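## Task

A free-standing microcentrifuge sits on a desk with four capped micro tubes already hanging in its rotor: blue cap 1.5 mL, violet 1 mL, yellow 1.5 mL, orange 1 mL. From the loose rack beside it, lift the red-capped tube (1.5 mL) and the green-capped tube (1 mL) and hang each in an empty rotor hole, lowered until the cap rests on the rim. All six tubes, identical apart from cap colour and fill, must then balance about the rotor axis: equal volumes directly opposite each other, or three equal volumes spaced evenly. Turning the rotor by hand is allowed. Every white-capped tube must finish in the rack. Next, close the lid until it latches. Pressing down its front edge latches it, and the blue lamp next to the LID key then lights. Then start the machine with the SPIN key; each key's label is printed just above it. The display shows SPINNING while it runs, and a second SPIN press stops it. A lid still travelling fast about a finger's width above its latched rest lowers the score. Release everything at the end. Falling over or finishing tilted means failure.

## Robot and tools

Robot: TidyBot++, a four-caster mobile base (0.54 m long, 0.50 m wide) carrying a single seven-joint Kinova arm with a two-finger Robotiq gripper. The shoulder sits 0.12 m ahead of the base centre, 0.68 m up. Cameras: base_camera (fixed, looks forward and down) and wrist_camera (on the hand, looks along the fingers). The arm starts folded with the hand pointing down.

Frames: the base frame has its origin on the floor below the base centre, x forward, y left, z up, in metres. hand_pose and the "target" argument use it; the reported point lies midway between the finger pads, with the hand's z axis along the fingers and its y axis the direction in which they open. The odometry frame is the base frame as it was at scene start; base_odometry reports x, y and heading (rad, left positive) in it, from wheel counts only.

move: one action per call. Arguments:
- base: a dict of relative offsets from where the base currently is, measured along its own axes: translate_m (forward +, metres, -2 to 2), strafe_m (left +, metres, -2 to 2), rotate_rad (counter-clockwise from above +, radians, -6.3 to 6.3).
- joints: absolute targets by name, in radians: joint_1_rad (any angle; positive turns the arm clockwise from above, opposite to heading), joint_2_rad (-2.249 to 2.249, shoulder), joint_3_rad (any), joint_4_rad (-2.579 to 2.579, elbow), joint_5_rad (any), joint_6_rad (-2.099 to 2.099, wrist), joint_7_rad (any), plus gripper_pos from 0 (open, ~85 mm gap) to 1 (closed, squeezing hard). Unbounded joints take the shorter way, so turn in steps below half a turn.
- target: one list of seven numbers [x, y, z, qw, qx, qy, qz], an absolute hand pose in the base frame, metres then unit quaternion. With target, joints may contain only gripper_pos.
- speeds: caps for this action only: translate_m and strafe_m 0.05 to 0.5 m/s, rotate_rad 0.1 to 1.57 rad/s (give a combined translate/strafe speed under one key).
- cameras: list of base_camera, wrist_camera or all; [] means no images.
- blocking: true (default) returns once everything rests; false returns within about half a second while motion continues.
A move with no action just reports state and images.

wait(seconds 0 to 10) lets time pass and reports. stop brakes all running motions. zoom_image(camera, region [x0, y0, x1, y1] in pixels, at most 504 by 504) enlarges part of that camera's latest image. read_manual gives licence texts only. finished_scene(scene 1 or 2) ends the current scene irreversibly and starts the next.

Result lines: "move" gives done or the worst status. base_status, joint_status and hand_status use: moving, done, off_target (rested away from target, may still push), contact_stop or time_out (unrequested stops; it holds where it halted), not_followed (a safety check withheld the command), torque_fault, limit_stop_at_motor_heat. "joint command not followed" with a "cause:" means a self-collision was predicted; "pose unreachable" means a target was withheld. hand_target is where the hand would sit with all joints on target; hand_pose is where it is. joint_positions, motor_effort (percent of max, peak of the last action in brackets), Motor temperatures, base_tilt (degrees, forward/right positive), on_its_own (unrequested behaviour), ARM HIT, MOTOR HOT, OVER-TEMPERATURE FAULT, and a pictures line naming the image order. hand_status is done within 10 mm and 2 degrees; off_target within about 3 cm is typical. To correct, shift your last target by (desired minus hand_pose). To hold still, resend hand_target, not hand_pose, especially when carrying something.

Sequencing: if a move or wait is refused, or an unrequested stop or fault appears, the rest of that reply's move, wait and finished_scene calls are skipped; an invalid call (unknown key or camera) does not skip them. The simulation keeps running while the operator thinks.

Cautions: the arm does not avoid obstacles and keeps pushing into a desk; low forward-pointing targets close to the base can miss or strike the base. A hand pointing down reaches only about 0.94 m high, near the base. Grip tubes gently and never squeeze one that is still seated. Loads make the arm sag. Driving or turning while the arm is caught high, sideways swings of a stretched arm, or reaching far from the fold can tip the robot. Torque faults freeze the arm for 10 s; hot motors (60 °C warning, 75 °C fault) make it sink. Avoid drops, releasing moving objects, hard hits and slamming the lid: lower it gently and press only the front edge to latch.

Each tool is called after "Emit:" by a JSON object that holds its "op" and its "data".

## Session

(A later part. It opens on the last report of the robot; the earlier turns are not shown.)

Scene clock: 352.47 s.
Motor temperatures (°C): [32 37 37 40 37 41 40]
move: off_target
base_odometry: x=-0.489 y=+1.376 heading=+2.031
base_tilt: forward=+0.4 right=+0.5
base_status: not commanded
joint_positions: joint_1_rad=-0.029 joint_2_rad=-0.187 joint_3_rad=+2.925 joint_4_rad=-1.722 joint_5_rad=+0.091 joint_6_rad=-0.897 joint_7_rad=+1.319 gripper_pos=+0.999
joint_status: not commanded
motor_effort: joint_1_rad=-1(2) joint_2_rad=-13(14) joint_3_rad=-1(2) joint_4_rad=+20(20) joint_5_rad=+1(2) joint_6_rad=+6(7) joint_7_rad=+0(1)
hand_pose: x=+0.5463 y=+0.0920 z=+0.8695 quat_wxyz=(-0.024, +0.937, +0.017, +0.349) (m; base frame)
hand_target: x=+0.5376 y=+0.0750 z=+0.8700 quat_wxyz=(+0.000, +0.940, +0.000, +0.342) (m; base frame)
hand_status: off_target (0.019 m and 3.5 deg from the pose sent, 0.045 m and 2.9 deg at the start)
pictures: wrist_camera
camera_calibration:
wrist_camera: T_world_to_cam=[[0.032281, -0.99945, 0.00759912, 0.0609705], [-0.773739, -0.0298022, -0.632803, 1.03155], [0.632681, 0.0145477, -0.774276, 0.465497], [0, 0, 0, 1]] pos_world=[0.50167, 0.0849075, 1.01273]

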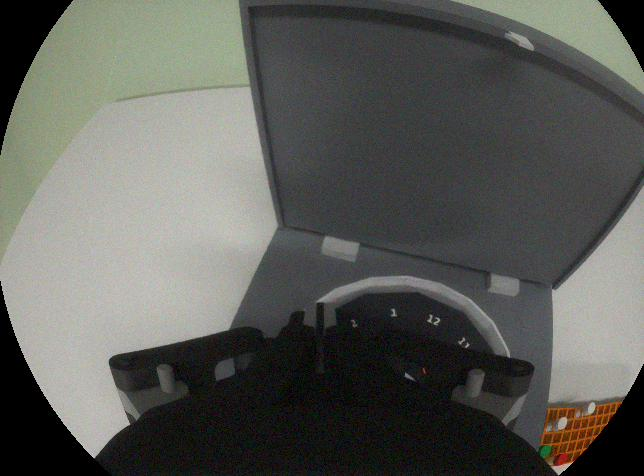

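Emit:
{"op": "move", "data": {"target": [0.47, 0.06, 0.90, 0, 0.9397, 0, 0.342], "cameras": ["wrist_camera"]}}

Emit:
{"op": "zoom_image", "data": {"camera": "wrist_camera", "region": [260, 180, 500, 340]}}

Scene clock: 357.73 s.
Motor temperatures (°C): [32 37 37 40 37 41 40]
move: off_target
base_odometry: x=-0.489 y=+1.376 heading=+2.031
base_tilt: forward=+0.4 right=+0.5
base_status: not commanded
joint_positions: joint_1_rad=+0.008 joint_2_rad=-0.358 joint_3_rad=+2.926 joint_4_rad=-1.722 joint_5_rad=+0.091 joint_6_rad=-1.027 joint_7_rad=+1.334 gripper_pos=+0.999
joint_status: not commanded
motor_effort: joint_1_rad=-1(1) joint_2_rad=-7(15) joint_3_rad=+0(1) joint_4_rad=+19(20) joint_5_rad=+1(2) joint_6_rad=+7(7) joint_7_rad=+0(1)
hand_pose: x=+0.4847 y=+0.0663 z=+0.9109 quat_wxyz=(+0.001, +0.929, +0.002, +0.370) (m; base frame)
hand_target: x=+0.4700 y=+0.0600 z=+0.9000 quat_wxyz=(+0.000, +0.940, +0.000, +0.342) (m; base frame)
hand_status: off_target (0.019 m and 3.5 deg from the pose sent, 0.088 m and 3.5 deg at the start)
pictures: wrist_camera
camera_calibration:
wrist_camera: T_world_to_cam=[[-0.0146599, -0.998976, 0.0427952, 0.0276497], [-0.745518, -0.0176012, -0.666253, 1.0253], [0.666324, -0.0416718, -0.744497, 0.49717], [0, 0, 0, 1]] pos_world=[0.433511, 0.0663859, 1.05207]

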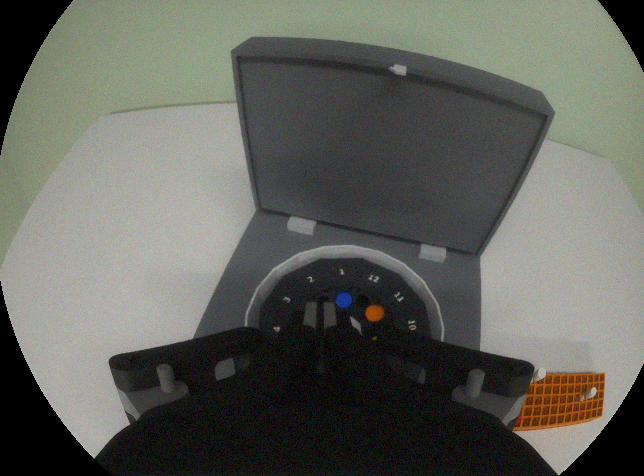

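Scaled by 2.100.

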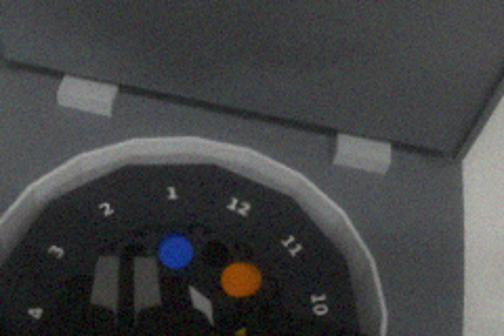

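Emit:
{"op": "move", "data": {"base": {"strafe_m": 0.06}, "speeds": {"strafe_m": 0.1}, "cameras": ["wrist_camera"]}}

Emit:
{"op": "zoom_image", "data": {"camera": "wrist_camera", "region": [300, 180, 540, 340]}}

Scene clock: 397.97 s.
Motor temperatures (°C): [32 36 37 40 37 41 40]
move: done
base_odometry: x=-0.543 y=+1.350 heading=+2.031
base_tilt: forward=+0.3 right=+0.5
base_status: done
joint_positions: joint_1_rad=+0.010 joint_2_rad=-0.358 joint_3_rad=+2.930 joint_4_rad=-1.722 joint_5_rad=+0.091 joint_6_rad=-1.031 joint_7_rad=+1.334 gripper_pos=+0.999
joint_status: not commanded
motor_effort: joint_1_rad=-1(1) joint_2_rad=-7(8) joint_3_rad=+1(3) joint_4_rad=+19(20) joint_5_rad=+2(2) joint_6_rad=+7(7) joint_7_rad=-1(1)
hand_pose: x=+0.4843 y=+0.0634 z=+0.9102 quat_wxyz=(+0.002, +0.930, -0.002, +0.369) (m; base frame)
hand_target: x=+0.4700 y=+0.0600 z=+0.9000 quat_wxyz=(+0.000, +0.940, +0.000, +0.342) (m; base frame)
hand_status: not commanded
pictures: wrist_camera
camera_calibration:
wrist_camera: T_world_to_cam=[[-0.0214377, -0.998887, 0.0420117, 0.0287279], [-0.74811, -0.0118489, -0.663469, 1.02285], [0.663229, -0.0456526, -0.747023, 0.500868], [0, 0, 0, 1]] pos_world=[0.43363, 0.0636815, 1.05158]

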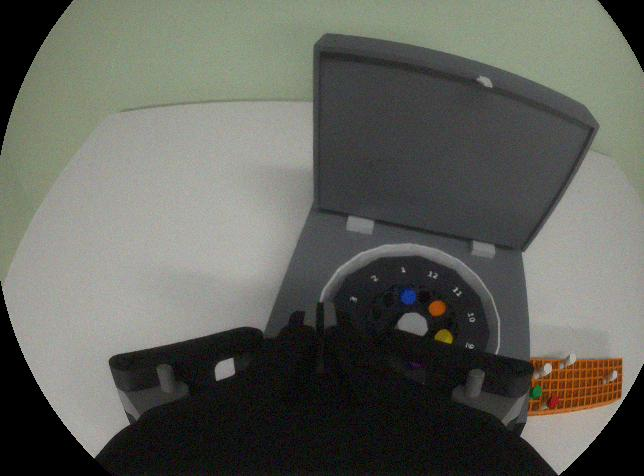

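Scaled by 2.100.

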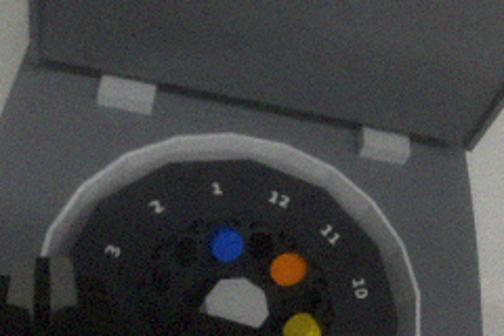

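Emit:
{"op": "move", "data": {"target": [0.555, 0.008, 0.85, 0, 0.9397, 0, 0.342], "cameras": ["wrist_camera"]}}

Emit:
{"op": "zoom_image", "data": {"camera": "wrist_camera", "region": [260, 220, 420, 360]}}

Scene clock: 439.03 s.
Motor temperatures (°C): [32 36 37 40 37 41 40]
move: off_target
base_odometry: x=-0.543 y=+1.350 heading=+2.031
base_tilt: forward=+0.4 right=+0.5
base_status: not commanded
joint_positions: joint_1_rad=+0.009 joint_2_rad=-0.189 joint_3_rad=+3.119 joint_4_rad=-1.767 joint_5_rad=+0.075 joint_6_rad=-0.912 joint_7_rad=+1.486 gripper_pos=+0.999
joint_status: not commanded
motor_effort: joint_1_rad=-1(2) joint_2_rad=-13(16) joint_3_rad=-1(2) joint_4_rad=+19(21) joint_5_rad=+1(2) joint_6_rad=+6(7) joint_7_rad=-1(1)
hand_pose: x=+0.5429 y=-0.0111 z=+0.8458 quat_wxyz=(+0.022, +0.947, -0.021, +0.321) (m; base frame)
hand_target: x=+0.5550 y=+0.0080 z=+0.8500 quat_wxyz=(+0.000, +0.940, +0.000, +0.342) (m; base frame)
hand_status: off_target (0.023 m and 4.3 deg from the pose sent, 0.108 m and 3.3 deg at the start)
pictures: wrist_camera
camera_calibration:
wrist_camera: T_world_to_cam=[[-0.0674248, -0.995314, 0.0693145, -0.0397516], [-0.811304, 0.0142579, -0.584451, 0.990856], [0.580724, -0.0956416, -0.808463, 0.506693], [0, 0, 0, 1]] pos_world=[0.506957, -0.00523197, 0.991504]

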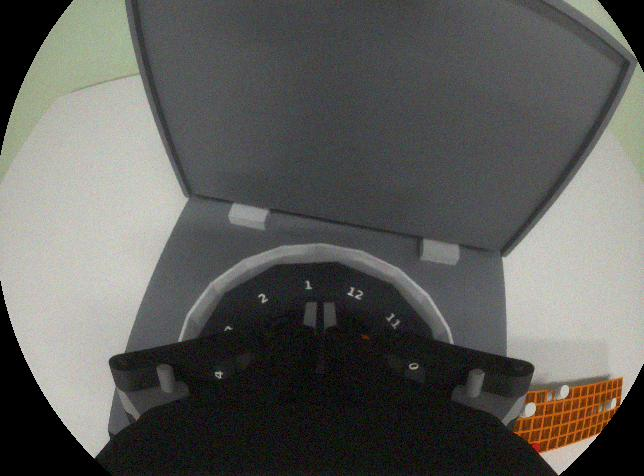

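Scaled by 3.150.

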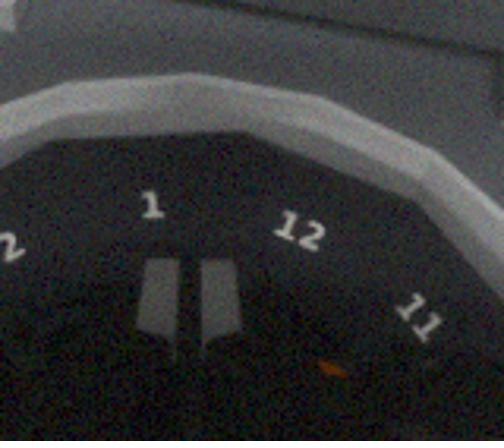

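Emit:
{"op": "move", "data": {"target": [0.561, 0.029, 0.85, -0.022, 0.9318, 0.0211, 0.3628], "cameras": ["wrist_camera"]}}

Emit:
{"op": "zoom_image", "data": {"camera": "wrist_camera", "region": [260, 220, 420, 360]}}

Scene clock: 452.77 s.
Motor temperatures (°C): [32 36 37 40 37 41 40]
move: off_target
base_odometry: x=-0.543 y=+1.350 heading=+2.031
base_tilt: forward=+0.3 right=+0.5
base_status: not commanded
joint_positions: joint_1_rad=-0.024 joint_2_rad=-0.189 joint_3_rad=+3.131 joint_4_rad=-1.803 joint_5_rad=+0.014 joint_6_rad=-0.836 joint_7_rad=+1.542 gripper_pos=+0.999
joint_status: not commanded
motor_effort: joint_1_rad=-1(1) joint_2_rad=-13(15) joint_3_rad=-1(2) joint_4_rad=+19(20) joint_5_rad=+0(1) joint_6_rad=+6(7) joint_7_rad=+0(1)
hand_pose: x=+0.5521 y=+0.0134 z=+0.8415 quat_wxyz=(-0.003, +0.941, +0.006, +0.339) (m; base frame)
hand_target: x=+0.5610 y=+0.0290 z=+0.8500 quat_wxyz=(-0.022, +0.931, +0.021, +0.363) (m; base frame)
hand_status: off_target (0.020 m and 4.0 deg from the pose sent, 0.044 m and 8.6 deg at the start)
pictures: wrist_camera
camera_calibration:
wrist_camera: T_world_to_cam=[[-0.00150823, -0.999237, 0.0390293, -0.0253312], [-0.788595, -0.0228111, -0.61449, 1.00874], [0.614911, -0.0317051, -0.787959, 0.46323], [0, 0, 0, 1]] pos_world=[0.510602, 0.0123853, 0.985853]

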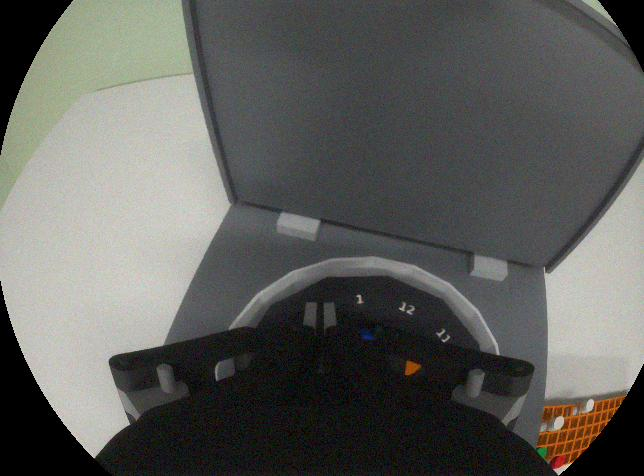

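Scaled by 3.150.

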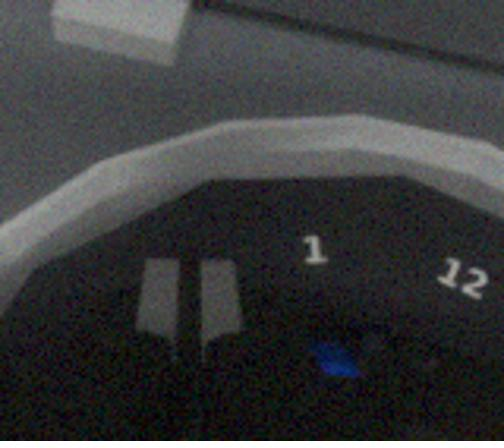

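Emit:
{"op": "move", "data": {"target": [0.558, 0.027, 0.832, -0.022, 0.9318, 0.0211, 0.3628], "cameras": ["wrist_camera"]}}

Emit:
{"op": "zoom_image", "data": {"camera": "wrist_camera", "region": [260, 220, 420, 360]}}

Scene clock: 458.60 s.
Motor temperatures (°C): [32 36 37 40 37 41 40]
move: off_target
base_odometry: x=-0.543 y=+1.350 heading=+2.031
base_tilt: forward=+0.3 right=+0.4
base_status: not commanded
joint_positions: joint_1_rad=-0.024 joint_2_rad=-0.197 joint_3_rad=+3.136 joint_4_rad=-1.847 joint_5_rad=+0.011 joint_6_rad=-0.774 joint_7_rad=+1.552 gripper_pos=+0.999
joint_status: not commanded
motor_effort: joint_1_rad=-1(1) joint_2_rad=-9(14) joint_3_rad=-1(2) joint_4_rad=+16(20) joint_5_rad=+0(1) joint_6_rad=+5(6) joint_7_rad=-1(1)
hand_pose: x=+0.5545 y=+0.0117 z=+0.8352 quat_wxyz=(-0.003, +0.936, +0.007, +0.351) (m; base frame)
hand_target: x=+0.5580 y=+0.0270 z=+0.8320 quat_wxyz=(-0.022, +0.931, +0.021, +0.363) (m; base frame)
hand_status: off_target (0.016 m and 3.0 deg from the pose sent, 0.018 m and 4.0 deg at the start)
pictures: wrist_camera
camera_calibration:
wrist_camera: T_world_to_cam=[[-0.000110157, -0.999165, 0.0408556, -0.0290572], [-0.771602, -0.0259035, -0.635578, 1.01491], [0.636105, -0.0315943, -0.770955, 0.430846], [0, 0, 0, 1]] pos_world=[0.509038, 0.010869, 0.978403]

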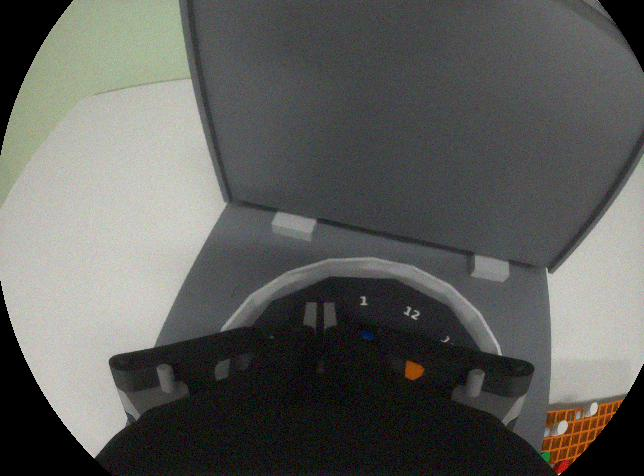

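Scaled by 3.150.

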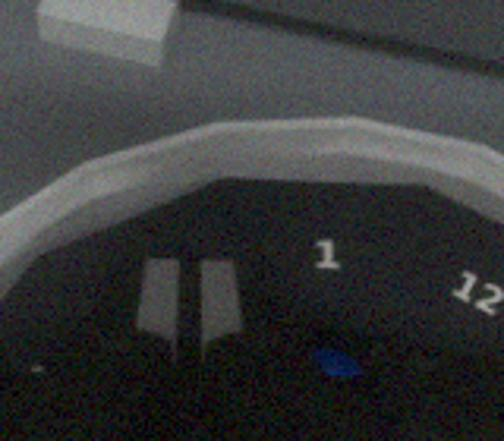

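Emit:
{"op": "move", "data": {"target": [0.525, -0.005, 0.86, -0.1309, 0.8682, 0.3160, 0.3596], "cameras": ["wrist_camera"]}}

Emit:
{"op": "zoom_image", "data": {"camera": "wrist_camera", "region": [240, 220, 460, 380]}}

Scene clock: 487.23 s.
Motor temperatures (°C): [32 36 37 40 37 41 40]
move: off_target
base_odometry: x=-0.543 y=+1.350 heading=+2.031
base_tilt: forward=+0.4 right=+0.5
base_status: not commanded
joint_positions: joint_1_rad=+0.023 joint_2_rad=-0.126 joint_3_rad=+3.584 joint_4_rad=-1.742 joint_5_rad=-0.657 joint_6_rad=-1.193 joint_7_rad=+2.860 gripper_pos=+0.999
joint_status: not commanded
motor_effort: joint_1_rad=-1(1) joint_2_rad=-13(14) joint_3_rad=-1(3) joint_4_rad=+18(19) joint_5_rad=-5(6) joint_6_rad=+2(6) joint_7_rad=+0(1)
hand_pose: x=+0.5284 y=-0.0138 z=+0.8568 quat_wxyz=(-0.103, +0.877, +0.305, +0.357) (m; base frame)
hand_target: x=+0.5250 y=-0.0050 z=+0.8600 quat_wxyz=(-0.131, +0.868, +0.316, +0.360) (m; base frame)
hand_status: off_target (0.010 m and 3.6 deg from the pose sent, 0.042 m and 39.3 deg at the start)
pictures: wrist_camera
camera_calibration:
wrist_camera: T_world_to_cam=[[0.592836, -0.801707, 0.0762303, -0.396339], [-0.56763, -0.483129, -0.66662, 0.920357], [0.571263, 0.351925, -0.74149, 0.477605], [0, 0, 0, 1]] pos_world=[0.484549, -0.0411781, 0.997881]

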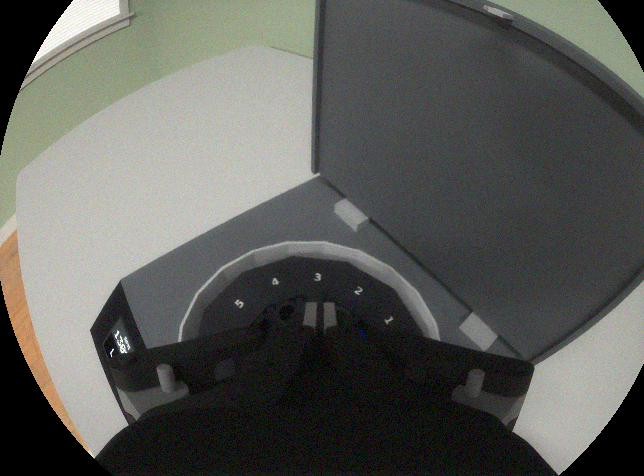

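Scaled by 2.291.

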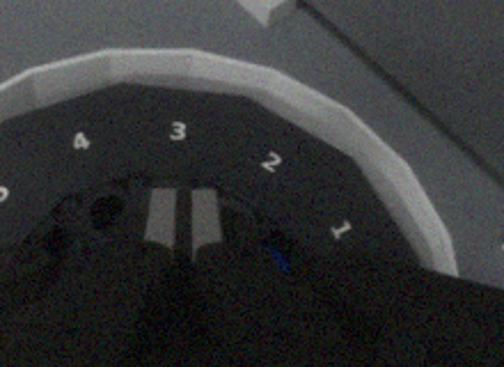

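Emit:
{"op": "move", "data": {"target": [0.519, -0.014, 0.857, -0.0499, 0.916, 0.1206, 0.3794], "cameras": ["wrist_camera"]}}

Emit:
{"op": "zoom_image", "data": {"camera": "wrist_camera", "region": [240, 220, 460, 380]}}

Scene clock: 515.13 s.
Motor temperatures (°C): [32 36 37 40 37 41 40]
move: off_target
base_odometry: x=-0.543 y=+1.350 heading=+2.031
base_tilt: forward=+0.3 right=+0.5
base_status: not commanded
joint_positions: joint_1_rad=-0.222 joint_2_rad=-0.305 joint_3_rad=+3.547 joint_4_rad=-1.870 joint_5_rad=-0.307 joint_6_rad=-0.906 joint_7_rad=+2.160 gripper_pos=+0.999
joint_status: not commanded
motor_effort: joint_1_rad=-1(1) joint_2_rad=-8(15) joint_3_rad=-3(3) joint_4_rad=+19(20) joint_5_rad=-3(6) joint_6_rad=+5(6) joint_7_rad=-1(1)
hand_pose: x=+0.5128 y=-0.0091 z=+0.8528 quat_wxyz=(-0.071, +0.921, +0.126, +0.362) (m; base frame)
hand_target: x=+0.5190 y=-0.0140 z=+0.8570 quat_wxyz=(-0.050, +0.916, +0.121, +0.379) (m; base frame)
hand_status: off_target (0.009 m and 3.2 deg from the pose sent, 0.009 m and 22.6 deg at the start)
pictures: wrist_camera
camera_calibration:
wrist_camera: T_world_to_cam=[[0.266931, -0.963714, 0.00159814, -0.153684], [-0.720647, -0.200706, -0.663615, 0.989528], [0.639856, 0.175988, -0.748073, 0.450673], [0, 0, 0, 1]] pos_world=[0.465757, -0.0288159, 0.994048]

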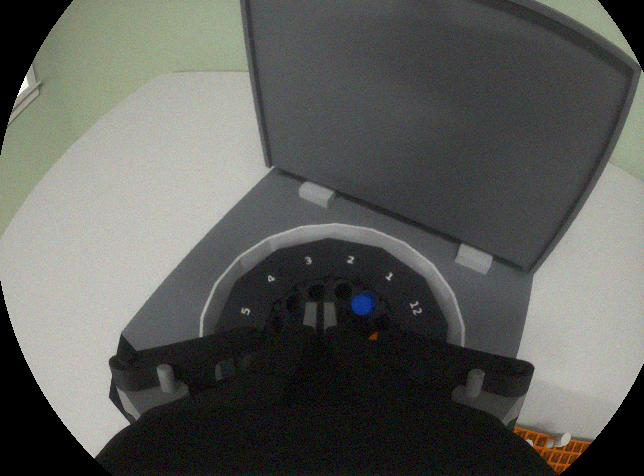

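Scaled by 2.291.

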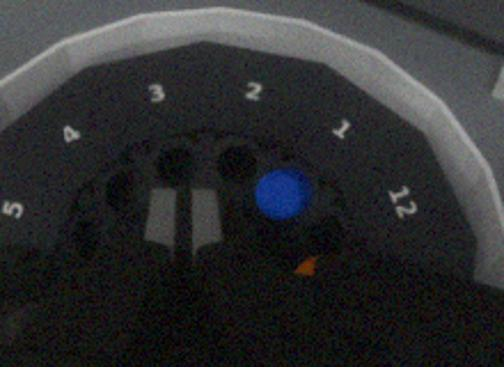

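Emit:
{"op": "move", "data": {}}

Scene clock: 541.80 s.
Motor temperatures (°C): [32 36 37 40 37 41 40]
base_odometry: x=-0.543 y=+1.350 heading=+2.031
base_tilt: forward=+0.3 right=+0.4
base_status: not commanded
joint_positions: joint_1_rad=-0.222 joint_2_rad=-0.305 joint_3_rad=+3.547 joint_4_rad=-1.871 joint_5_rad=-0.305 joint_6_rad=-0.903 joint_7_rad=+2.157 gripper_pos=+0.999
joint_status: not commanded
motor_effort: joint_1_rad=+0(1) joint_2_rad=-8(15) joint_3_rad=-2(3) joint_4_rad=+19(20) joint_5_rad=-3(6) joint_6_rad=+5(6) joint_7_rad=-1(1)
hand_pose: x=+0.5132 y=-0.0099 z=+0.8528 quat_wxyz=(-0.070, +0.921, +0.125, +0.363) (m; base frame)
hand_target: x=+0.5190 y=-0.0140 z=+0.8570 quat_wxyz=(-0.050, +0.916, +0.121, +0.379) (m; base frame)
hand_status: off_target (0.008 m and 3.0 deg from the pose sent, 0.009 m and 22.6 deg at the start)
pictures: base_camera, wrist_camera
camera_calibration:
wrist_camera: T_world_to_cam=[[0.263627, -0.964622, 0.00240075, -0.153574], [-0.720623, -0.198597, -0.664275, 0.990286], [0.641251, 0.173391, -0.747484, 0.449268], [0, 0, 0, 1]] pos_world=[0.466016, -0.0293721, 0.994012]

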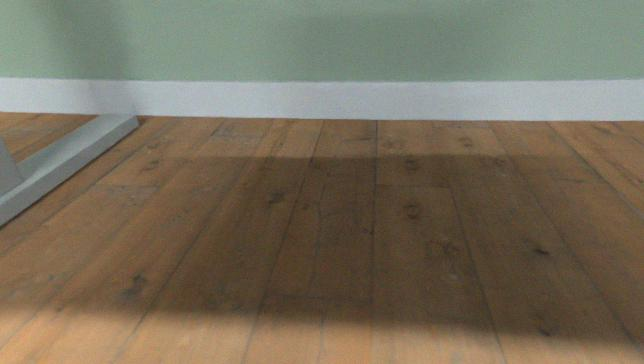

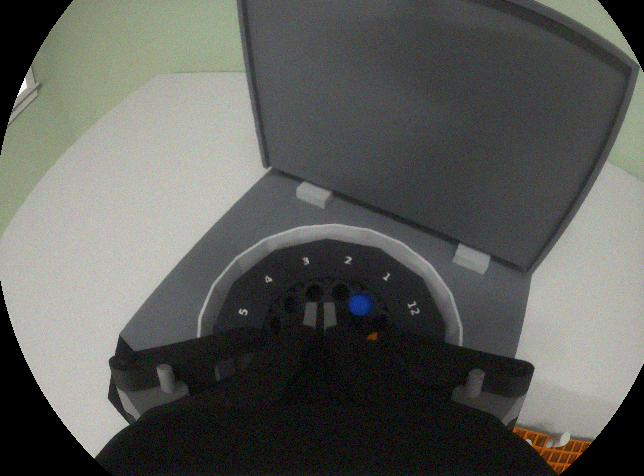

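Emit:
{"op": "move", "data": {"target": [0.5423, -0.0168, 0.8382, -0.0298, 0.9109, 0.1162, 0.3958], "cameras": ["wrist_camera"]}}

Scene clock: 563.60 s.
Motor temperatures (°C): [32 36 37 40 37 41 40]
move: off_target
base_odometry: x=-0.543 y=+1.350 heading=+2.031
base_tilt: forward=+0.4 right=+0.5
base_status: not commanded
joint_positions: joint_1_rad=-0.222 joint_2_rad=-0.291 joint_3_rad=+3.537 joint_4_rad=-1.935 joint_5_rad=-0.304 joint_6_rad=-0.758 joint_7_rad=+2.156 gripper_pos=+0.999
joint_status: not commanded
motor_effort: joint_1_rad=-1(1) joint_2_rad=-9(11) joint_3_rad=-2(3) joint_4_rad=+19(20) joint_5_rad=-2(3) joint_6_rad=+6(6) joint_7_rad=-1(1)
hand_pose: x=+0.5326 y=-0.0163 z=+0.8405 quat_wxyz=(-0.050, +0.914, +0.111, +0.387) (m; base frame)
hand_target: x=+0.5423 y=-0.0168 z=+0.8382 quat_wxyz=(-0.030, +0.911, +0.116, +0.396) (m; base frame)
hand_status: off_target (0.010 m and 2.6 deg from the pose sent, 0.033 m and 6.1 deg at the start)
pictures: wrist_camera
camera_calibration:
wrist_camera: T_world_to_cam=[[0.222164, -0.974406, 0.0343041, -0.169712], [-0.692181, -0.1824, -0.698295, 1.00849], [0.686679, 0.131391, -0.714988, 0.376574], [0, 0, 0, 1]] pos_world=[0.47718, -0.0308971, 0.979294]

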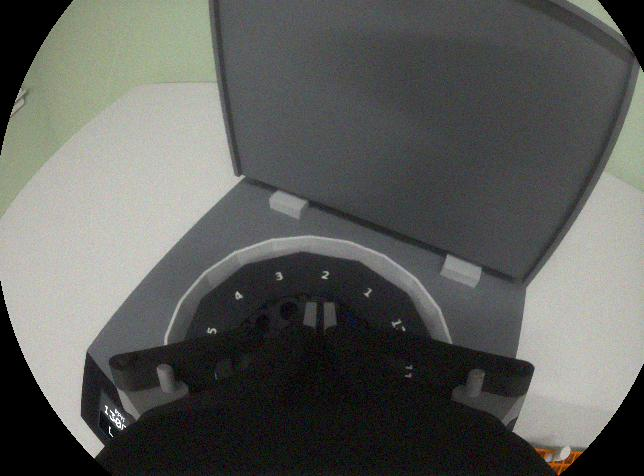

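Emit:
{"op": "move", "data": {"target": [0.5554, -0.0083, 0.8237, -0.0298, 0.9109, 0.1162, 0.3958], "cameras": ["wrist_camera"]}}

Emit:
{"op": "zoom_image", "data": {"camera": "wrist_camera", "region": [180, 220, 470, 400]}}

Scene clock: 571.90 s.
Motor temperatures (°C): [32 36 37 40 37 41 40]
move: off_target
base_odometry: x=-0.543 y=+1.350 heading=+2.031
base_tilt: forward=+0.3 right=+0.4
base_status: not commanded
joint_positions: joint_1_rad=-0.224 joint_2_rad=-0.259 joint_3_rad=+3.510 joint_4_rad=-1.957 joint_5_rad=-0.305 joint_6_rad=-0.699 joint_7_rad=+2.156 gripper_pos=+0.999
joint_status: not commanded
motor_effort: joint_1_rad=+0(2) joint_2_rad=-9(12) joint_3_rad=-2(3) joint_4_rad=+19(20) joint_5_rad=-2(2) joint_6_rad=+6(8) joint_7_rad=-1(1)
hand_pose: x=+0.5446 y=-0.0075 z=+0.8281 quat_wxyz=(-0.041, +0.913, +0.118, +0.387) (m; base frame)
hand_target: x=+0.5554 y=-0.0083 z=+0.8237 quat_wxyz=(-0.030, +0.911, +0.116, +0.396) (m; base frame)
hand_status: off_target (0.012 m and 1.7 deg from the pose sent, 0.029 m and 2.6 deg at the start)
pictures: wrist_camera
camera_calibration:
wrist_camera: T_world_to_cam=[[0.229088, -0.971821, 0.0555166, -0.184736], [-0.688724, -0.202129, -0.696278, 1.00605], [0.687879, 0.121273, -0.715622, 0.358189], [0, 0, 0, 1]] pos_world=[0.488819, -0.0196178, 0.967073]

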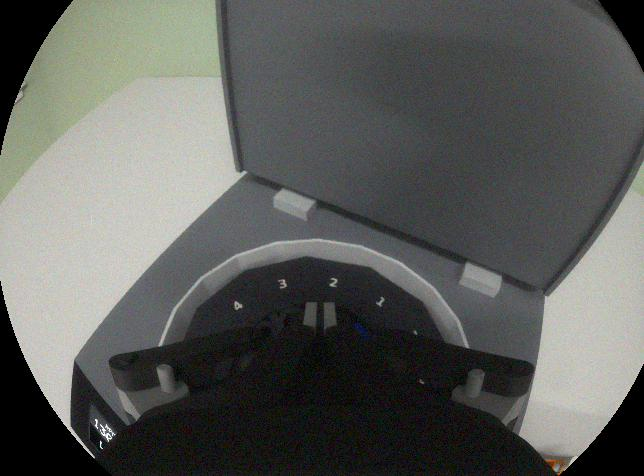

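Scaled by 1.738.

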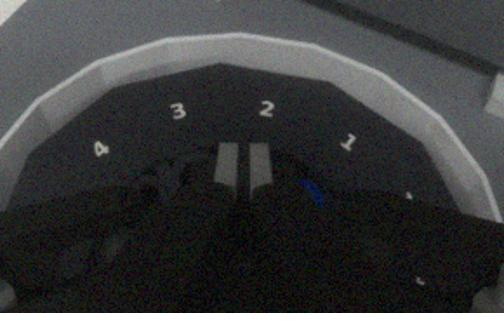

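Emit:
{"op": "move", "data": {"target": [0.5573, -0.0135, 0.8196, 0.0021, 0.9147, 0.0351, 0.3988], "cameras": ["wrist_camera"]}}

Emit:
{"op": "zoom_image", "data": {"camera": "wrist_camera", "region": [180, 220, 470, 400]}}

Scene clock: 595.70 s.
Motor temperatures (°C): [32 36 37 39 37 41 40]
move: off_target
base_odometry: x=-0.543 y=+1.350 heading=+2.031
base_tilt: forward=+0.4 right=+0.4
base_status: not commanded
joint_positions: joint_1_rad=-0.092 joint_2_rad=-0.257 joint_3_rad=+3.294 joint_4_rad=-1.976 joint_5_rad=-0.133 joint_6_rad=-0.630 joint_7_rad=+1.816 gripper_pos=+0.999
joint_status: not commanded
motor_effort: joint_1_rad=-1(2) joint_2_rad=-8(11) joint_3_rad=-3(3) joint_4_rad=+19(20) joint_5_rad=-1(2) joint_6_rad=+7(8) joint_7_rad=+0(1)
hand_pose: x=+0.5477 y=-0.0035 z=+0.8258 quat_wxyz=(-0.016, +0.919, +0.045, +0.390) (m; base frame)
hand_target: x=+0.5573 y=-0.0135 z=+0.8196 quat_wxyz=(+0.002, +0.916, +0.035, +0.399) (m; base frame)
hand_status: off_target (0.015 m and 2.7 deg from the pose sent, 0.016 m and 10.8 deg at the start)
pictures: wrist_camera
camera_calibration:
wrist_camera: T_world_to_cam=[[0.076922, -0.996019, 0.0450437, -0.0895627], [-0.710655, -0.086459, -0.698208, 1.02141], [0.699323, 0.021697, -0.714477, 0.346333], [0, 0, 0, 1]] pos_world=[0.490559, -0.00841064, 0.964636]

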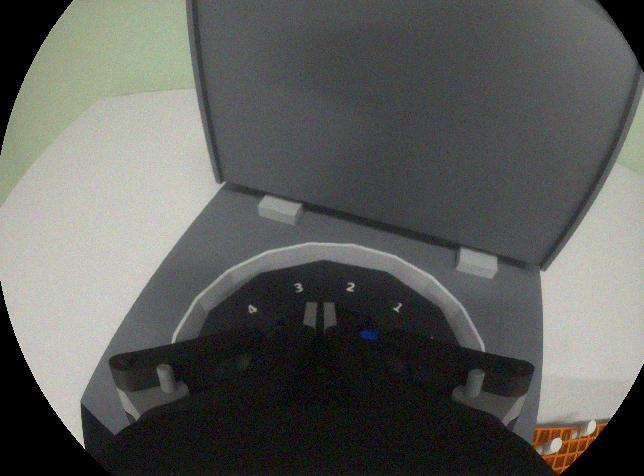

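Scaled by 1.738.

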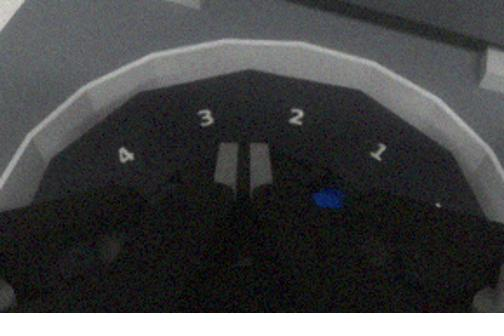

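Emit:
{"op": "move", "data": {"target": [0.5563, -0.0256, 0.8178, 0.0333, 0.9125, -0.0450, 0.3995], "cameras": ["wrist_camera"]}}

Emit:
{"op": "zoom_image", "data": {"camera": "wrist_camera", "region": [180, 220, 470, 400]}}

Scene clock: 607.80 s.
Motor temperatures (°C): [32 36 37 39 37 41 40]
move: off_target
base_odometry: x=-0.543 y=+1.350 heading=+2.031
base_tilt: forward=+0.3 right=+0.5
base_status: not commanded
joint_positions: joint_1_rad=+0.076 joint_2_rad=-0.255 joint_3_rad=+3.066 joint_4_rad=-1.982 joint_5_rad=+0.076 joint_6_rad=-0.613 joint_7_rad=+1.448 gripper_pos=+0.999
joint_status: not commanded
motor_effort: joint_1_rad=+0(2) joint_2_rad=-11(11) joint_3_rad=-1(3) joint_4_rad=+19(20) joint_5_rad=+1(2) joint_6_rad=+7(7) joint_7_rad=-1(1)
hand_pose: x=+0.5463 y=-0.0107 z=+0.8238 quat_wxyz=(+0.018, +0.920, -0.034, +0.391) (m; base frame)
hand_target: x=+0.5563 y=-0.0256 z=+0.8178 quat_wxyz=(+0.033, +0.915, -0.045, +0.400) (m; base frame)
hand_status: off_target (0.019 m and 2.5 deg from the pose sent, 0.025 m and 11.9 deg at the start)
pictures: wrist_camera
camera_calibration:
wrist_camera: T_world_to_cam=[[-0.0952563, -0.994423, 0.045275, -0.00261743], [-0.713526, 0.0364934, -0.699678, 1.02244], [0.694123, -0.0989536, -0.713022, 0.346366], [0, 0, 0, 1]] pos_world=[0.488867, -0.00564098, 0.962463]

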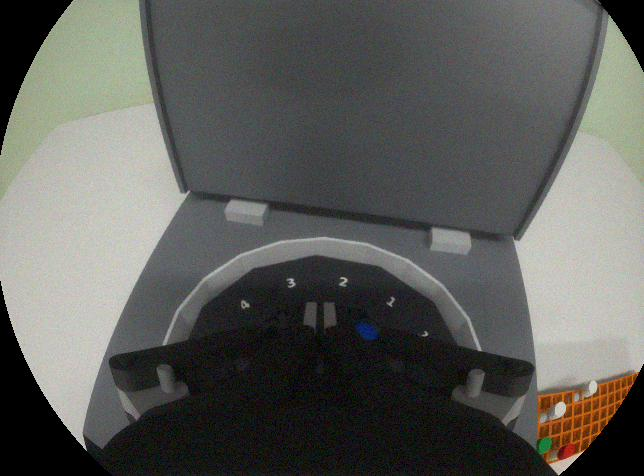

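Scaled by 1.738.

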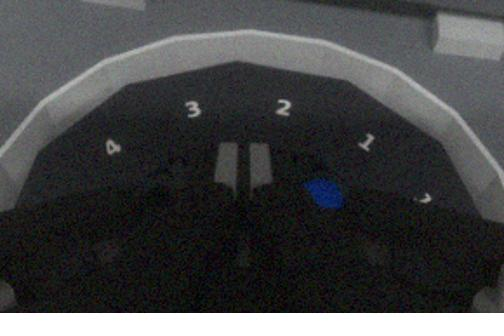

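Emit:
{"op": "move", "data": {"target": [0.5560, -0.0360, 0.8180, 0.0496, 0.9100, -0.0865, 0.3988], "cameras": ["wrist_camera"]}}

Emit:
{"op": "zoom_image", "data": {"camera": "wrist_camera", "region": [180, 220, 470, 400]}}

Scene clock: 614.53 s.
Motor temperatures (°C): [32 36 37 39 37 41 40]
move: off_target
base_odometry: x=-0.543 y=+1.350 heading=+2.031
base_tilt: forward=+0.3 right=+0.5
base_status: not commanded
joint_positions: joint_1_rad=+0.146 joint_2_rad=-0.254 joint_3_rad=+2.975 joint_4_rad=-1.982 joint_5_rad=+0.181 joint_6_rad=-0.613 joint_7_rad=+1.272 gripper_pos=+0.999
joint_status: not commanded
motor_effort: joint_1_rad=+1(1) joint_2_rad=-9(11) joint_3_rad=+1(2) joint_4_rad=+18(20) joint_5_rad=+2(2) joint_6_rad=+6(7) joint_7_rad=+0(1)
hand_pose: x=+0.5465 y=-0.0182 z=+0.8250 quat_wxyz=(+0.034, +0.915, -0.074, +0.396) (m; base frame)
hand_target: x=+0.5560 y=-0.0360 z=+0.8180 quat_wxyz=(+0.050, +0.911, -0.087, +0.399) (m; base frame)
hand_status: off_target (0.021 m and 2.4 deg from the pose sent, 0.028 m and 7.2 deg at the start)
pictures: wrist_camera
camera_calibration:
wrist_camera: T_world_to_cam=[[-0.181358, -0.982445, 0.0437201, 0.0384291], [-0.699151, 0.0975424, -0.708289, 1.02412], [0.69159, -0.159021, -0.704568, 0.339637], [0, 0, 0, 1]] pos_world=[0.488094, -0.00813131, 0.962989]

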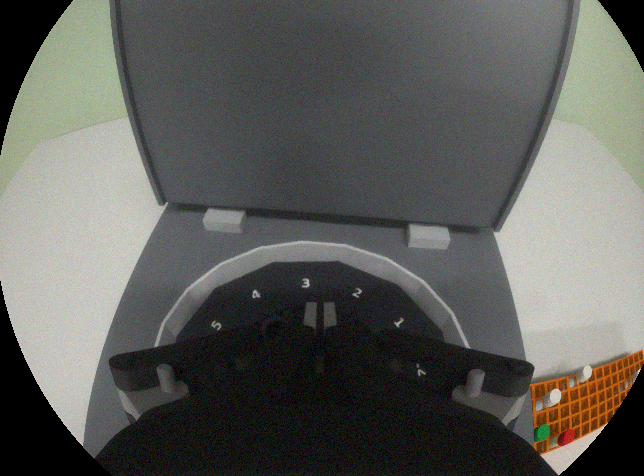

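Scaled by 1.738.

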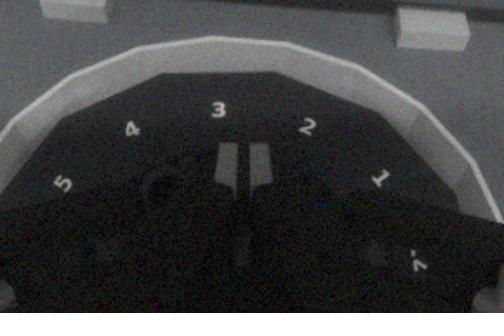

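Emit:
{"op": "move", "data": {"target": [0.516, -0.028, 0.862, 0.0496, 0.91, -0.0865, 0.3988], "cameras": []}}

Emit:
{"op": "move", "data": {"target": [0.47, -0.03, 0.90, 0.0, 0.9397, 0.0, 0.342], "cameras": ["wrist_camera"]}}

Emit:
{"op": "zoom_image", "data": {"camera": "wrist_camera", "region": [180, 180, 470, 400]}}

Scene clock: 640.87 s.
Motor temperatures (°C): [32 36 37 39 37 41 39]
move: off_target
base_odometry: x=-0.543 y=+1.350 heading=+2.031
base_tilt: forward=+0.3 right=+0.5
base_status: not commanded
joint_positions: joint_1_rad=+0.155 joint_2_rad=-0.333 joint_3_rad=+2.975 joint_4_rad=-1.929 joint_5_rad=+0.181 joint_6_rad=-0.698 joint_7_rad=+1.272 gripper_pos=+0.999
joint_status: not commanded
motor_effort: joint_1_rad=-1(1) joint_2_rad=-8(13) joint_3_rad=-1(2) joint_4_rad=+20(21) joint_5_rad=+2(2) joint_6_rad=+6(8) joint_7_rad=+0(1)
hand_pose: x=+0.5282 y=-0.0233 z=+0.8680 quat_wxyz=(+0.044, +0.904, -0.084, +0.418) (m; base frame)
hand_target: x=+0.5160 y=-0.0280 z=+0.8620 quat_wxyz=(+0.050, +0.911, -0.087, +0.399) (m; base frame)
hand_status: off_target (0.014 m and 2.4 deg from the pose sent, 0.049 m and 2.4 deg at the start)
pictures: none
No camera images: "cameras" was empty.

Scene clock: 642.57 s.
Motor temperatures (°C): [32 36 37 39 37 41 39]
move: off_target
base_odometry: x=-0.543 y=+1.350 heading=+2.031
base_tilt: forward=+0.4 right=+0.5
base_status: not commanded
joint_positions: joint_1_rad=-0.003 joint_2_rad=-0.364 joint_3_rad=+3.243 joint_4_rad=-1.747 joint_5_rad=+0.035 joint_6_rad=-1.023 joint_7_rad=+1.618 gripper_pos=+0.999
joint_status: not commanded
motor_effort: joint_1_rad=-1(1) joint_2_rad=-7(10) joint_3_rad=-1(3) joint_4_rad=+20(21) joint_5_rad=+0(2) joint_6_rad=+7(7) joint_7_rad=+0(1)
hand_pose: x=+0.4853 y=-0.0495 z=+0.9023 quat_wxyz=(+0.025, +0.933, -0.024, +0.358) (m; base frame)
hand_target: x=+0.4700 y=-0.0300 z=+0.9000 quat_wxyz=(+0.000, +0.940, +0.000, +0.342) (m; base frame)
hand_status: off_target (0.025 m and 4.4 deg from the pose sent, 0.067 m and 14.5 deg at the start)
pictures: wrist_camera
camera_calibration:
wrist_camera: T_world_to_cam=[[-0.0790103, -0.994336, 0.071084, -0.0817366], [-0.763144, 0.0144531, -0.646067, 1.0099], [0.64138, -0.105293, -0.759964, 0.508493], [0, 0, 0, 1]] pos_world=[0.4381, -0.042329, 1.04471]

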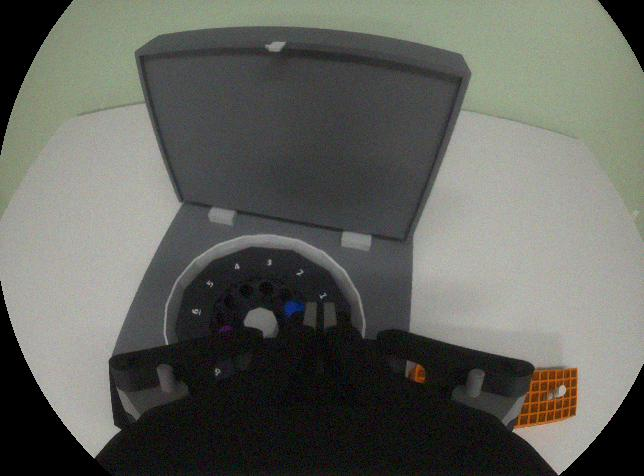

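Scaled by 1.738.

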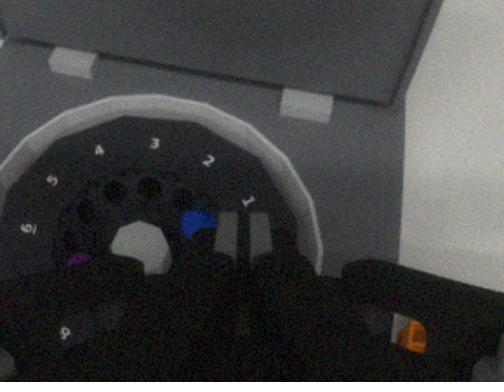

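Emit:
{"op": "move", "data": {"target": [0.44, -0.16, 0.88, 0.0, 0.8039, 0.5948, 0.0], "joints": {"gripper_pos": 0.62}, "cameras": ["wrist_camera"]}}

Scene clock: 674.60 s.
Motor temperatures (°C): [32 36 37 40 37 41 39]
move: off_target
base_odometry: x=-0.543 y=+1.350 heading=+2.031
base_tilt: forward=+0.3 right=+0.5
base_status: not commanded
joint_positions: joint_1_rad=+0.373 joint_2_rad=+0.126 joint_3_rad=+3.242 joint_4_rad=-1.145 joint_5_rad=+0.034 joint_6_rad=-1.807 joint_7_rad=+3.272 gripper_pos=+0.620
joint_status: all done
motor_effort: joint_1_rad=+0(1) joint_2_rad=-21(22) joint_3_rad=-1(2) joint_4_rad=+15(21) joint_5_rad=+0(1) joint_6_rad=+1(7) joint_7_rad=-1(1)
hand_pose: x=+0.4493 y=-0.1759 z=+0.8817 quat_wxyz=(+0.039, +0.819, +0.572, -0.005) (m; base frame)
hand_target: x=+0.4400 y=-0.1600 z=+0.8800 quat_wxyz=(+0.000, +0.804, +0.595, +0.000) (m; base frame)
hand_status: off_target (0.019 m and 5.5 deg from the pose sent, 0.121 m and 85.2 deg at the start)
pictures: wrist_camera
camera_calibration:
wrist_camera: T_world_to_cam=[[0.940806, -0.32434, 0.0984215, -0.573279], [-0.332543, -0.939435, 0.0829243, -0.033061], [0.0655649, -0.110745, -0.991684, 0.964681], [0, 0, 0, 1]] pos_world=[0.465101, -0.110163, 1.01582]

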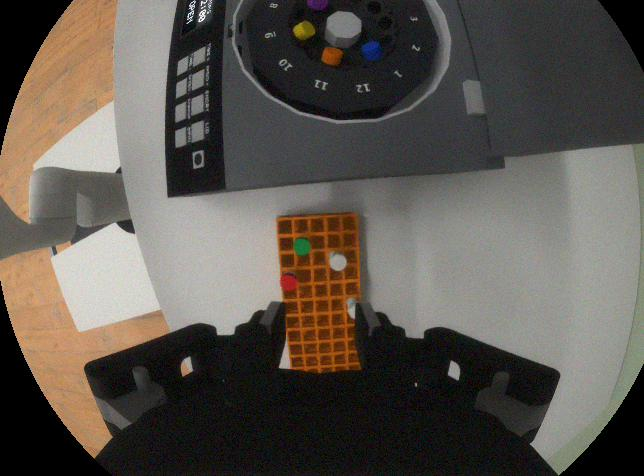

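Emit:
{"op": "move", "data": {"target": [0.4212, -0.1596, 0.835, -0.0389, 0.7757, 0.6296, 0.0056], "cameras": ["wrist_camera"]}}

Emit:
{"op": "zoom_image", "data": {"camera": "wrist_camera", "region": [220, 200, 420, 360]}}

Scene clock: 700.40 s.
Motor temperatures (°C): [32 36 37 40 37 41 39]
move: off_target
base_odometry: x=-0.543 y=+1.350 heading=+2.031
base_tilt: forward=+0.3 right=+0.5
base_status: not commanded
joint_positions: joint_1_rad=+0.402 joint_2_rad=+0.126 joint_3_rad=+3.251 joint_4_rad=-1.291 joint_5_rad=+0.004 joint_6_rad=-1.810 joint_7_rad=+3.416 gripper_pos=+0.620
joint_status: not commanded
motor_effort: joint_1_rad=+0(1) joint_2_rad=-21(22) joint_3_rad=-1(2) joint_4_rad=+15(17) joint_5_rad=+0(1) joint_6_rad=+0(1) joint_7_rad=+0(1)
hand_pose: x=+0.4152 y=-0.1632 z=+0.8372 quat_wxyz=(-0.036, +0.785, +0.618, -0.025) (m; base frame)
hand_target: x=+0.4212 y=-0.1596 z=+0.8350 quat_wxyz=(-0.039, +0.776, +0.630, +0.006) (m; base frame)
hand_status: off_target (0.007 m and 3.9 deg from the pose sent, 0.057 m and 12.2 deg at the start)
pictures: wrist_camera
camera_calibration:
wrist_camera: T_world_to_cam=[[0.974337, -0.220473, -0.0453814, -0.409245], [-0.219642, -0.975319, 0.0226042, -0.0310221], [-0.0492449, -0.0120564, -0.998714, 0.993846], [0, 0, 0, 1]] pos_world=[0.440871, -0.108502, 0.974697]

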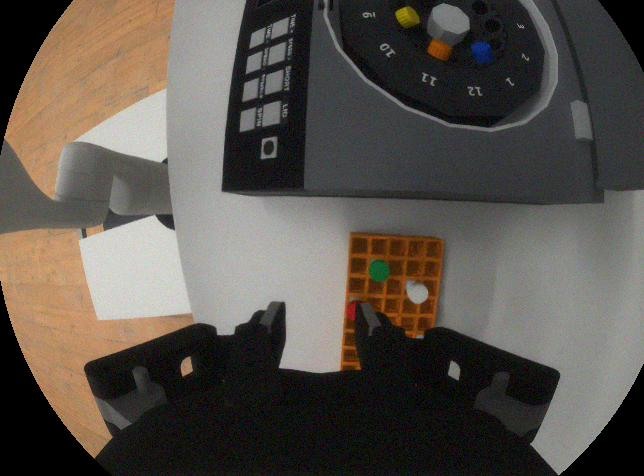

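Scaled by 2.520.

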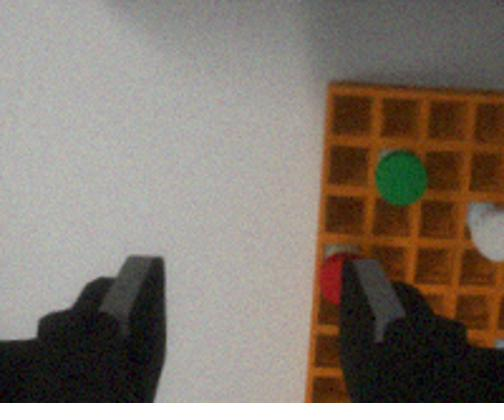

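Emit:
{"op": "move", "data": {"target": [0.436, -0.1724, 0.812, -0.0036, 0.7845, 0.6192, 0.0311], "cameras": ["wrist_camera"]}}

Emit:
{"op": "zoom_image", "data": {"camera": "wrist_camera", "region": [220, 220, 420, 380]}}

Scene clock: 725.47 s.
Motor temperatures (°C): [32 36 37 39 37 40 39]
move: off_target
base_odometry: x=-0.543 y=+1.350 heading=+2.031
base_tilt: forward=+0.3 right=+0.5
base_status: not commanded
joint_positions: joint_1_rad=+0.402 joint_2_rad=+0.118 joint_3_rad=+3.295 joint_4_rad=-1.391 joint_5_rad=-0.020 joint_6_rad=-1.689 joint_7_rad=+3.426 gripper_pos=+0.620
joint_status: not commanded
motor_effort: joint_1_rad=+0(1) joint_2_rad=-20(22) joint_3_rad=-1(2) joint_4_rad=+15(17) joint_5_rad=+1(1) joint_6_rad=+0(1) joint_7_rad=-1(1)
hand_pose: x=+0.4196 y=-0.1742 z=+0.8083 quat_wxyz=(-0.026, +0.795, +0.606, -0.009) (m; base frame)
hand_target: x=+0.4360 y=-0.1724 z=+0.8120 quat_wxyz=(-0.004, +0.785, +0.619, +0.031) (m; base frame)
hand_status: off_target (0.017 m and 5.6 deg from the pose sent, 0.034 m and 7.4 deg at the start)
pictures: wrist_camera
camera_calibration:
wrist_camera: T_world_to_cam=[[0.96799, -0.250753, -0.0108593, -0.447768], [-0.250639, -0.96802, 0.0108325, -0.0163234], [-0.0132283, -0.00776399, -0.999882, 0.951676], [0, 0, 0, 1]] pos_world=[0.441933, -0.120692, 0.946879]

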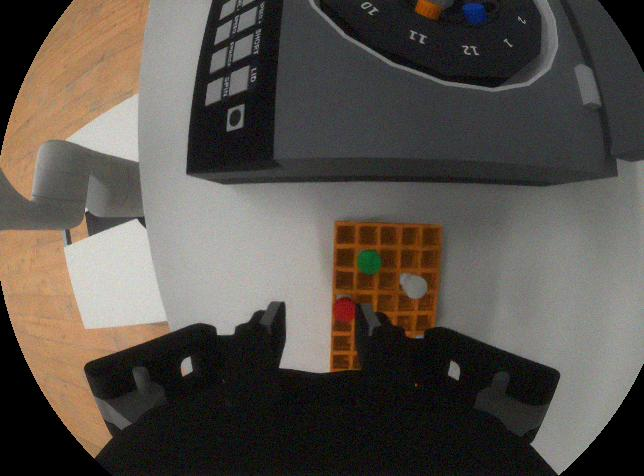

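Scaled by 2.520.

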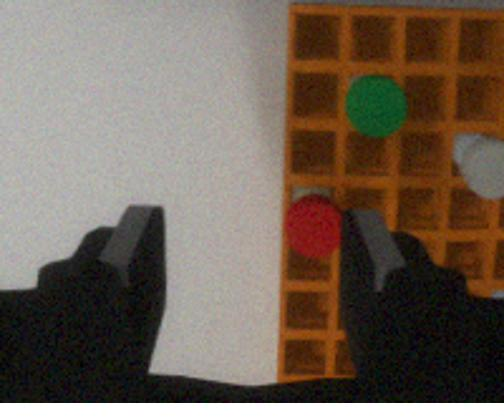

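Emit:
{"op": "move", "data": {"target": [0.4484, -0.1750, 0.793, 0.0223, 0.7826, 0.6208, 0.0405], "cameras": ["wrist_camera"]}}

Emit:
{"op": "zoom_image", "data": {"camera": "wrist_camera", "region": [220, 220, 420, 380]}}

Scene clock: 758.70 s.
Motor temperatures (°C): [32 37 37 39 37 40 39]
move: off_target
base_odometry: x=-0.543 y=+1.350 heading=+2.031
base_tilt: forward=+0.3 right=+0.5
base_status: not commanded
joint_positions: joint_1_rad=+0.399 joint_2_rad=+0.104 joint_3_rad=+3.307 joint_4_rad=-1.471 joint_5_rad=-0.022 joint_6_rad=-1.570 joint_7_rad=+3.427 gripper_pos=+0.620
joint_status: not commanded
motor_effort: joint_1_rad=+0(1) joint_2_rad=-20(22) joint_3_rad=+0(2) joint_4_rad=+15(17) joint_5_rad=+0(1) joint_6_rad=+0(1) joint_7_rad=+0(1)
hand_pose: x=+0.4278 y=-0.1830 z=+0.7881 quat_wxyz=(-0.002, +0.798, +0.602, +0.002) (m; base frame)
hand_target: x=+0.4484 y=-0.1750 z=+0.7930 quat_wxyz=(+0.022, +0.783, +0.621, +0.041) (m; base frame)
hand_status: off_target (0.023 m and 5.9 deg from the pose sent, 0.033 m and 8.2 deg at the start)
pictures: wrist_camera
camera_calibration:
wrist_camera: T_world_to_cam=[[0.964862, -0.259501, 0.0412492, -0.499476], [-0.260619, -0.965132, 0.0244444, -0.0284509], [0.0334676, -0.0343358, -0.99885, 0.905823], [0, 0, 0, 1]] pos_world=[0.444194, -0.125971, 0.92608]

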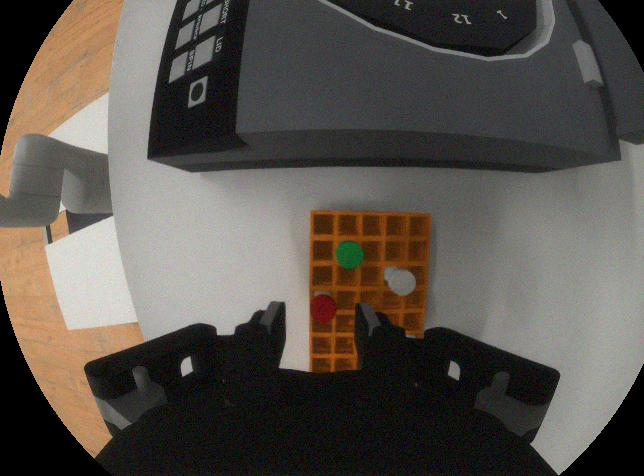

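Scaled by 2.520.

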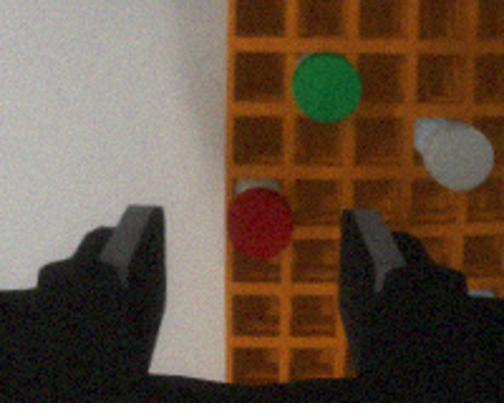

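Emit:
{"op": "move", "data": {"target": [0.4520, -0.1684, 0.781, 0.0223, 0.7826, 0.6208, 0.0405], "cameras": ["wrist_camera"]}}

Emit:
{"op": "zoom_image", "data": {"camera": "wrist_camera", "region": [220, 220, 420, 380]}}

Scene clock: 773.43 s.
Motor temperatures (°C): [32 37 37 39 37 40 39]
move: off_target
base_odometry: x=-0.543 y=+1.350 heading=+2.031
base_tilt: forward=+0.4 right=+0.5
base_status: not commanded
joint_positions: joint_1_rad=+0.386 joint_2_rad=+0.101 joint_3_rad=+3.307 joint_4_rad=-1.510 joint_5_rad=-0.022 joint_6_rad=-1.528 joint_7_rad=+3.427 gripper_pos=+0.620
joint_status: not commanded
motor_effort: joint_1_rad=-1(1) joint_2_rad=-19(21) joint_3_rad=-1(2) joint_4_rad=+16(17) joint_5_rad=+0(1) joint_6_rad=+0(1) joint_7_rad=-1(1)
hand_pose: x=+0.4301 y=-0.1794 z=+0.7765 quat_wxyz=(+0.001, +0.795, +0.607, +0.003) (m; base frame)
hand_target: x=+0.4520 y=-0.1684 z=+0.7810 quat_wxyz=(+0.022, +0.783, +0.621, +0.040) (m; base frame)
hand_status: off_target (0.025 m and 5.4 deg from the pose sent, 0.029 m and 5.9 deg at the start)
pictures: wrist_camera
camera_calibration:
wrist_camera: T_world_to_cam=[[0.967638, -0.24813, 0.0459072, -0.503093], [-0.249443, -0.968056, 0.025415, -0.0301958], [0.0381345, -0.0360438, -0.998622, 0.891831], [0, 0, 0, 1]] pos_world=[0.44527, -0.121919, 0.914465]

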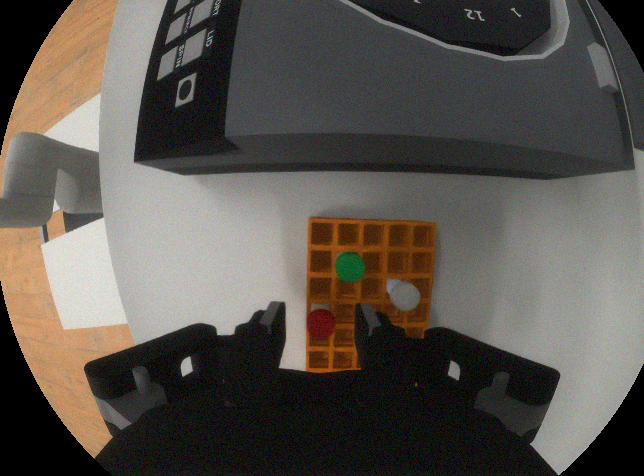

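Scaled by 2.520.

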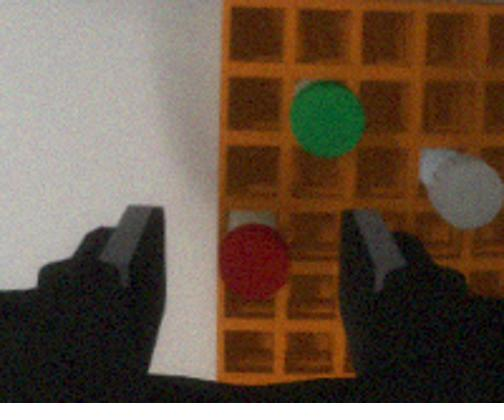

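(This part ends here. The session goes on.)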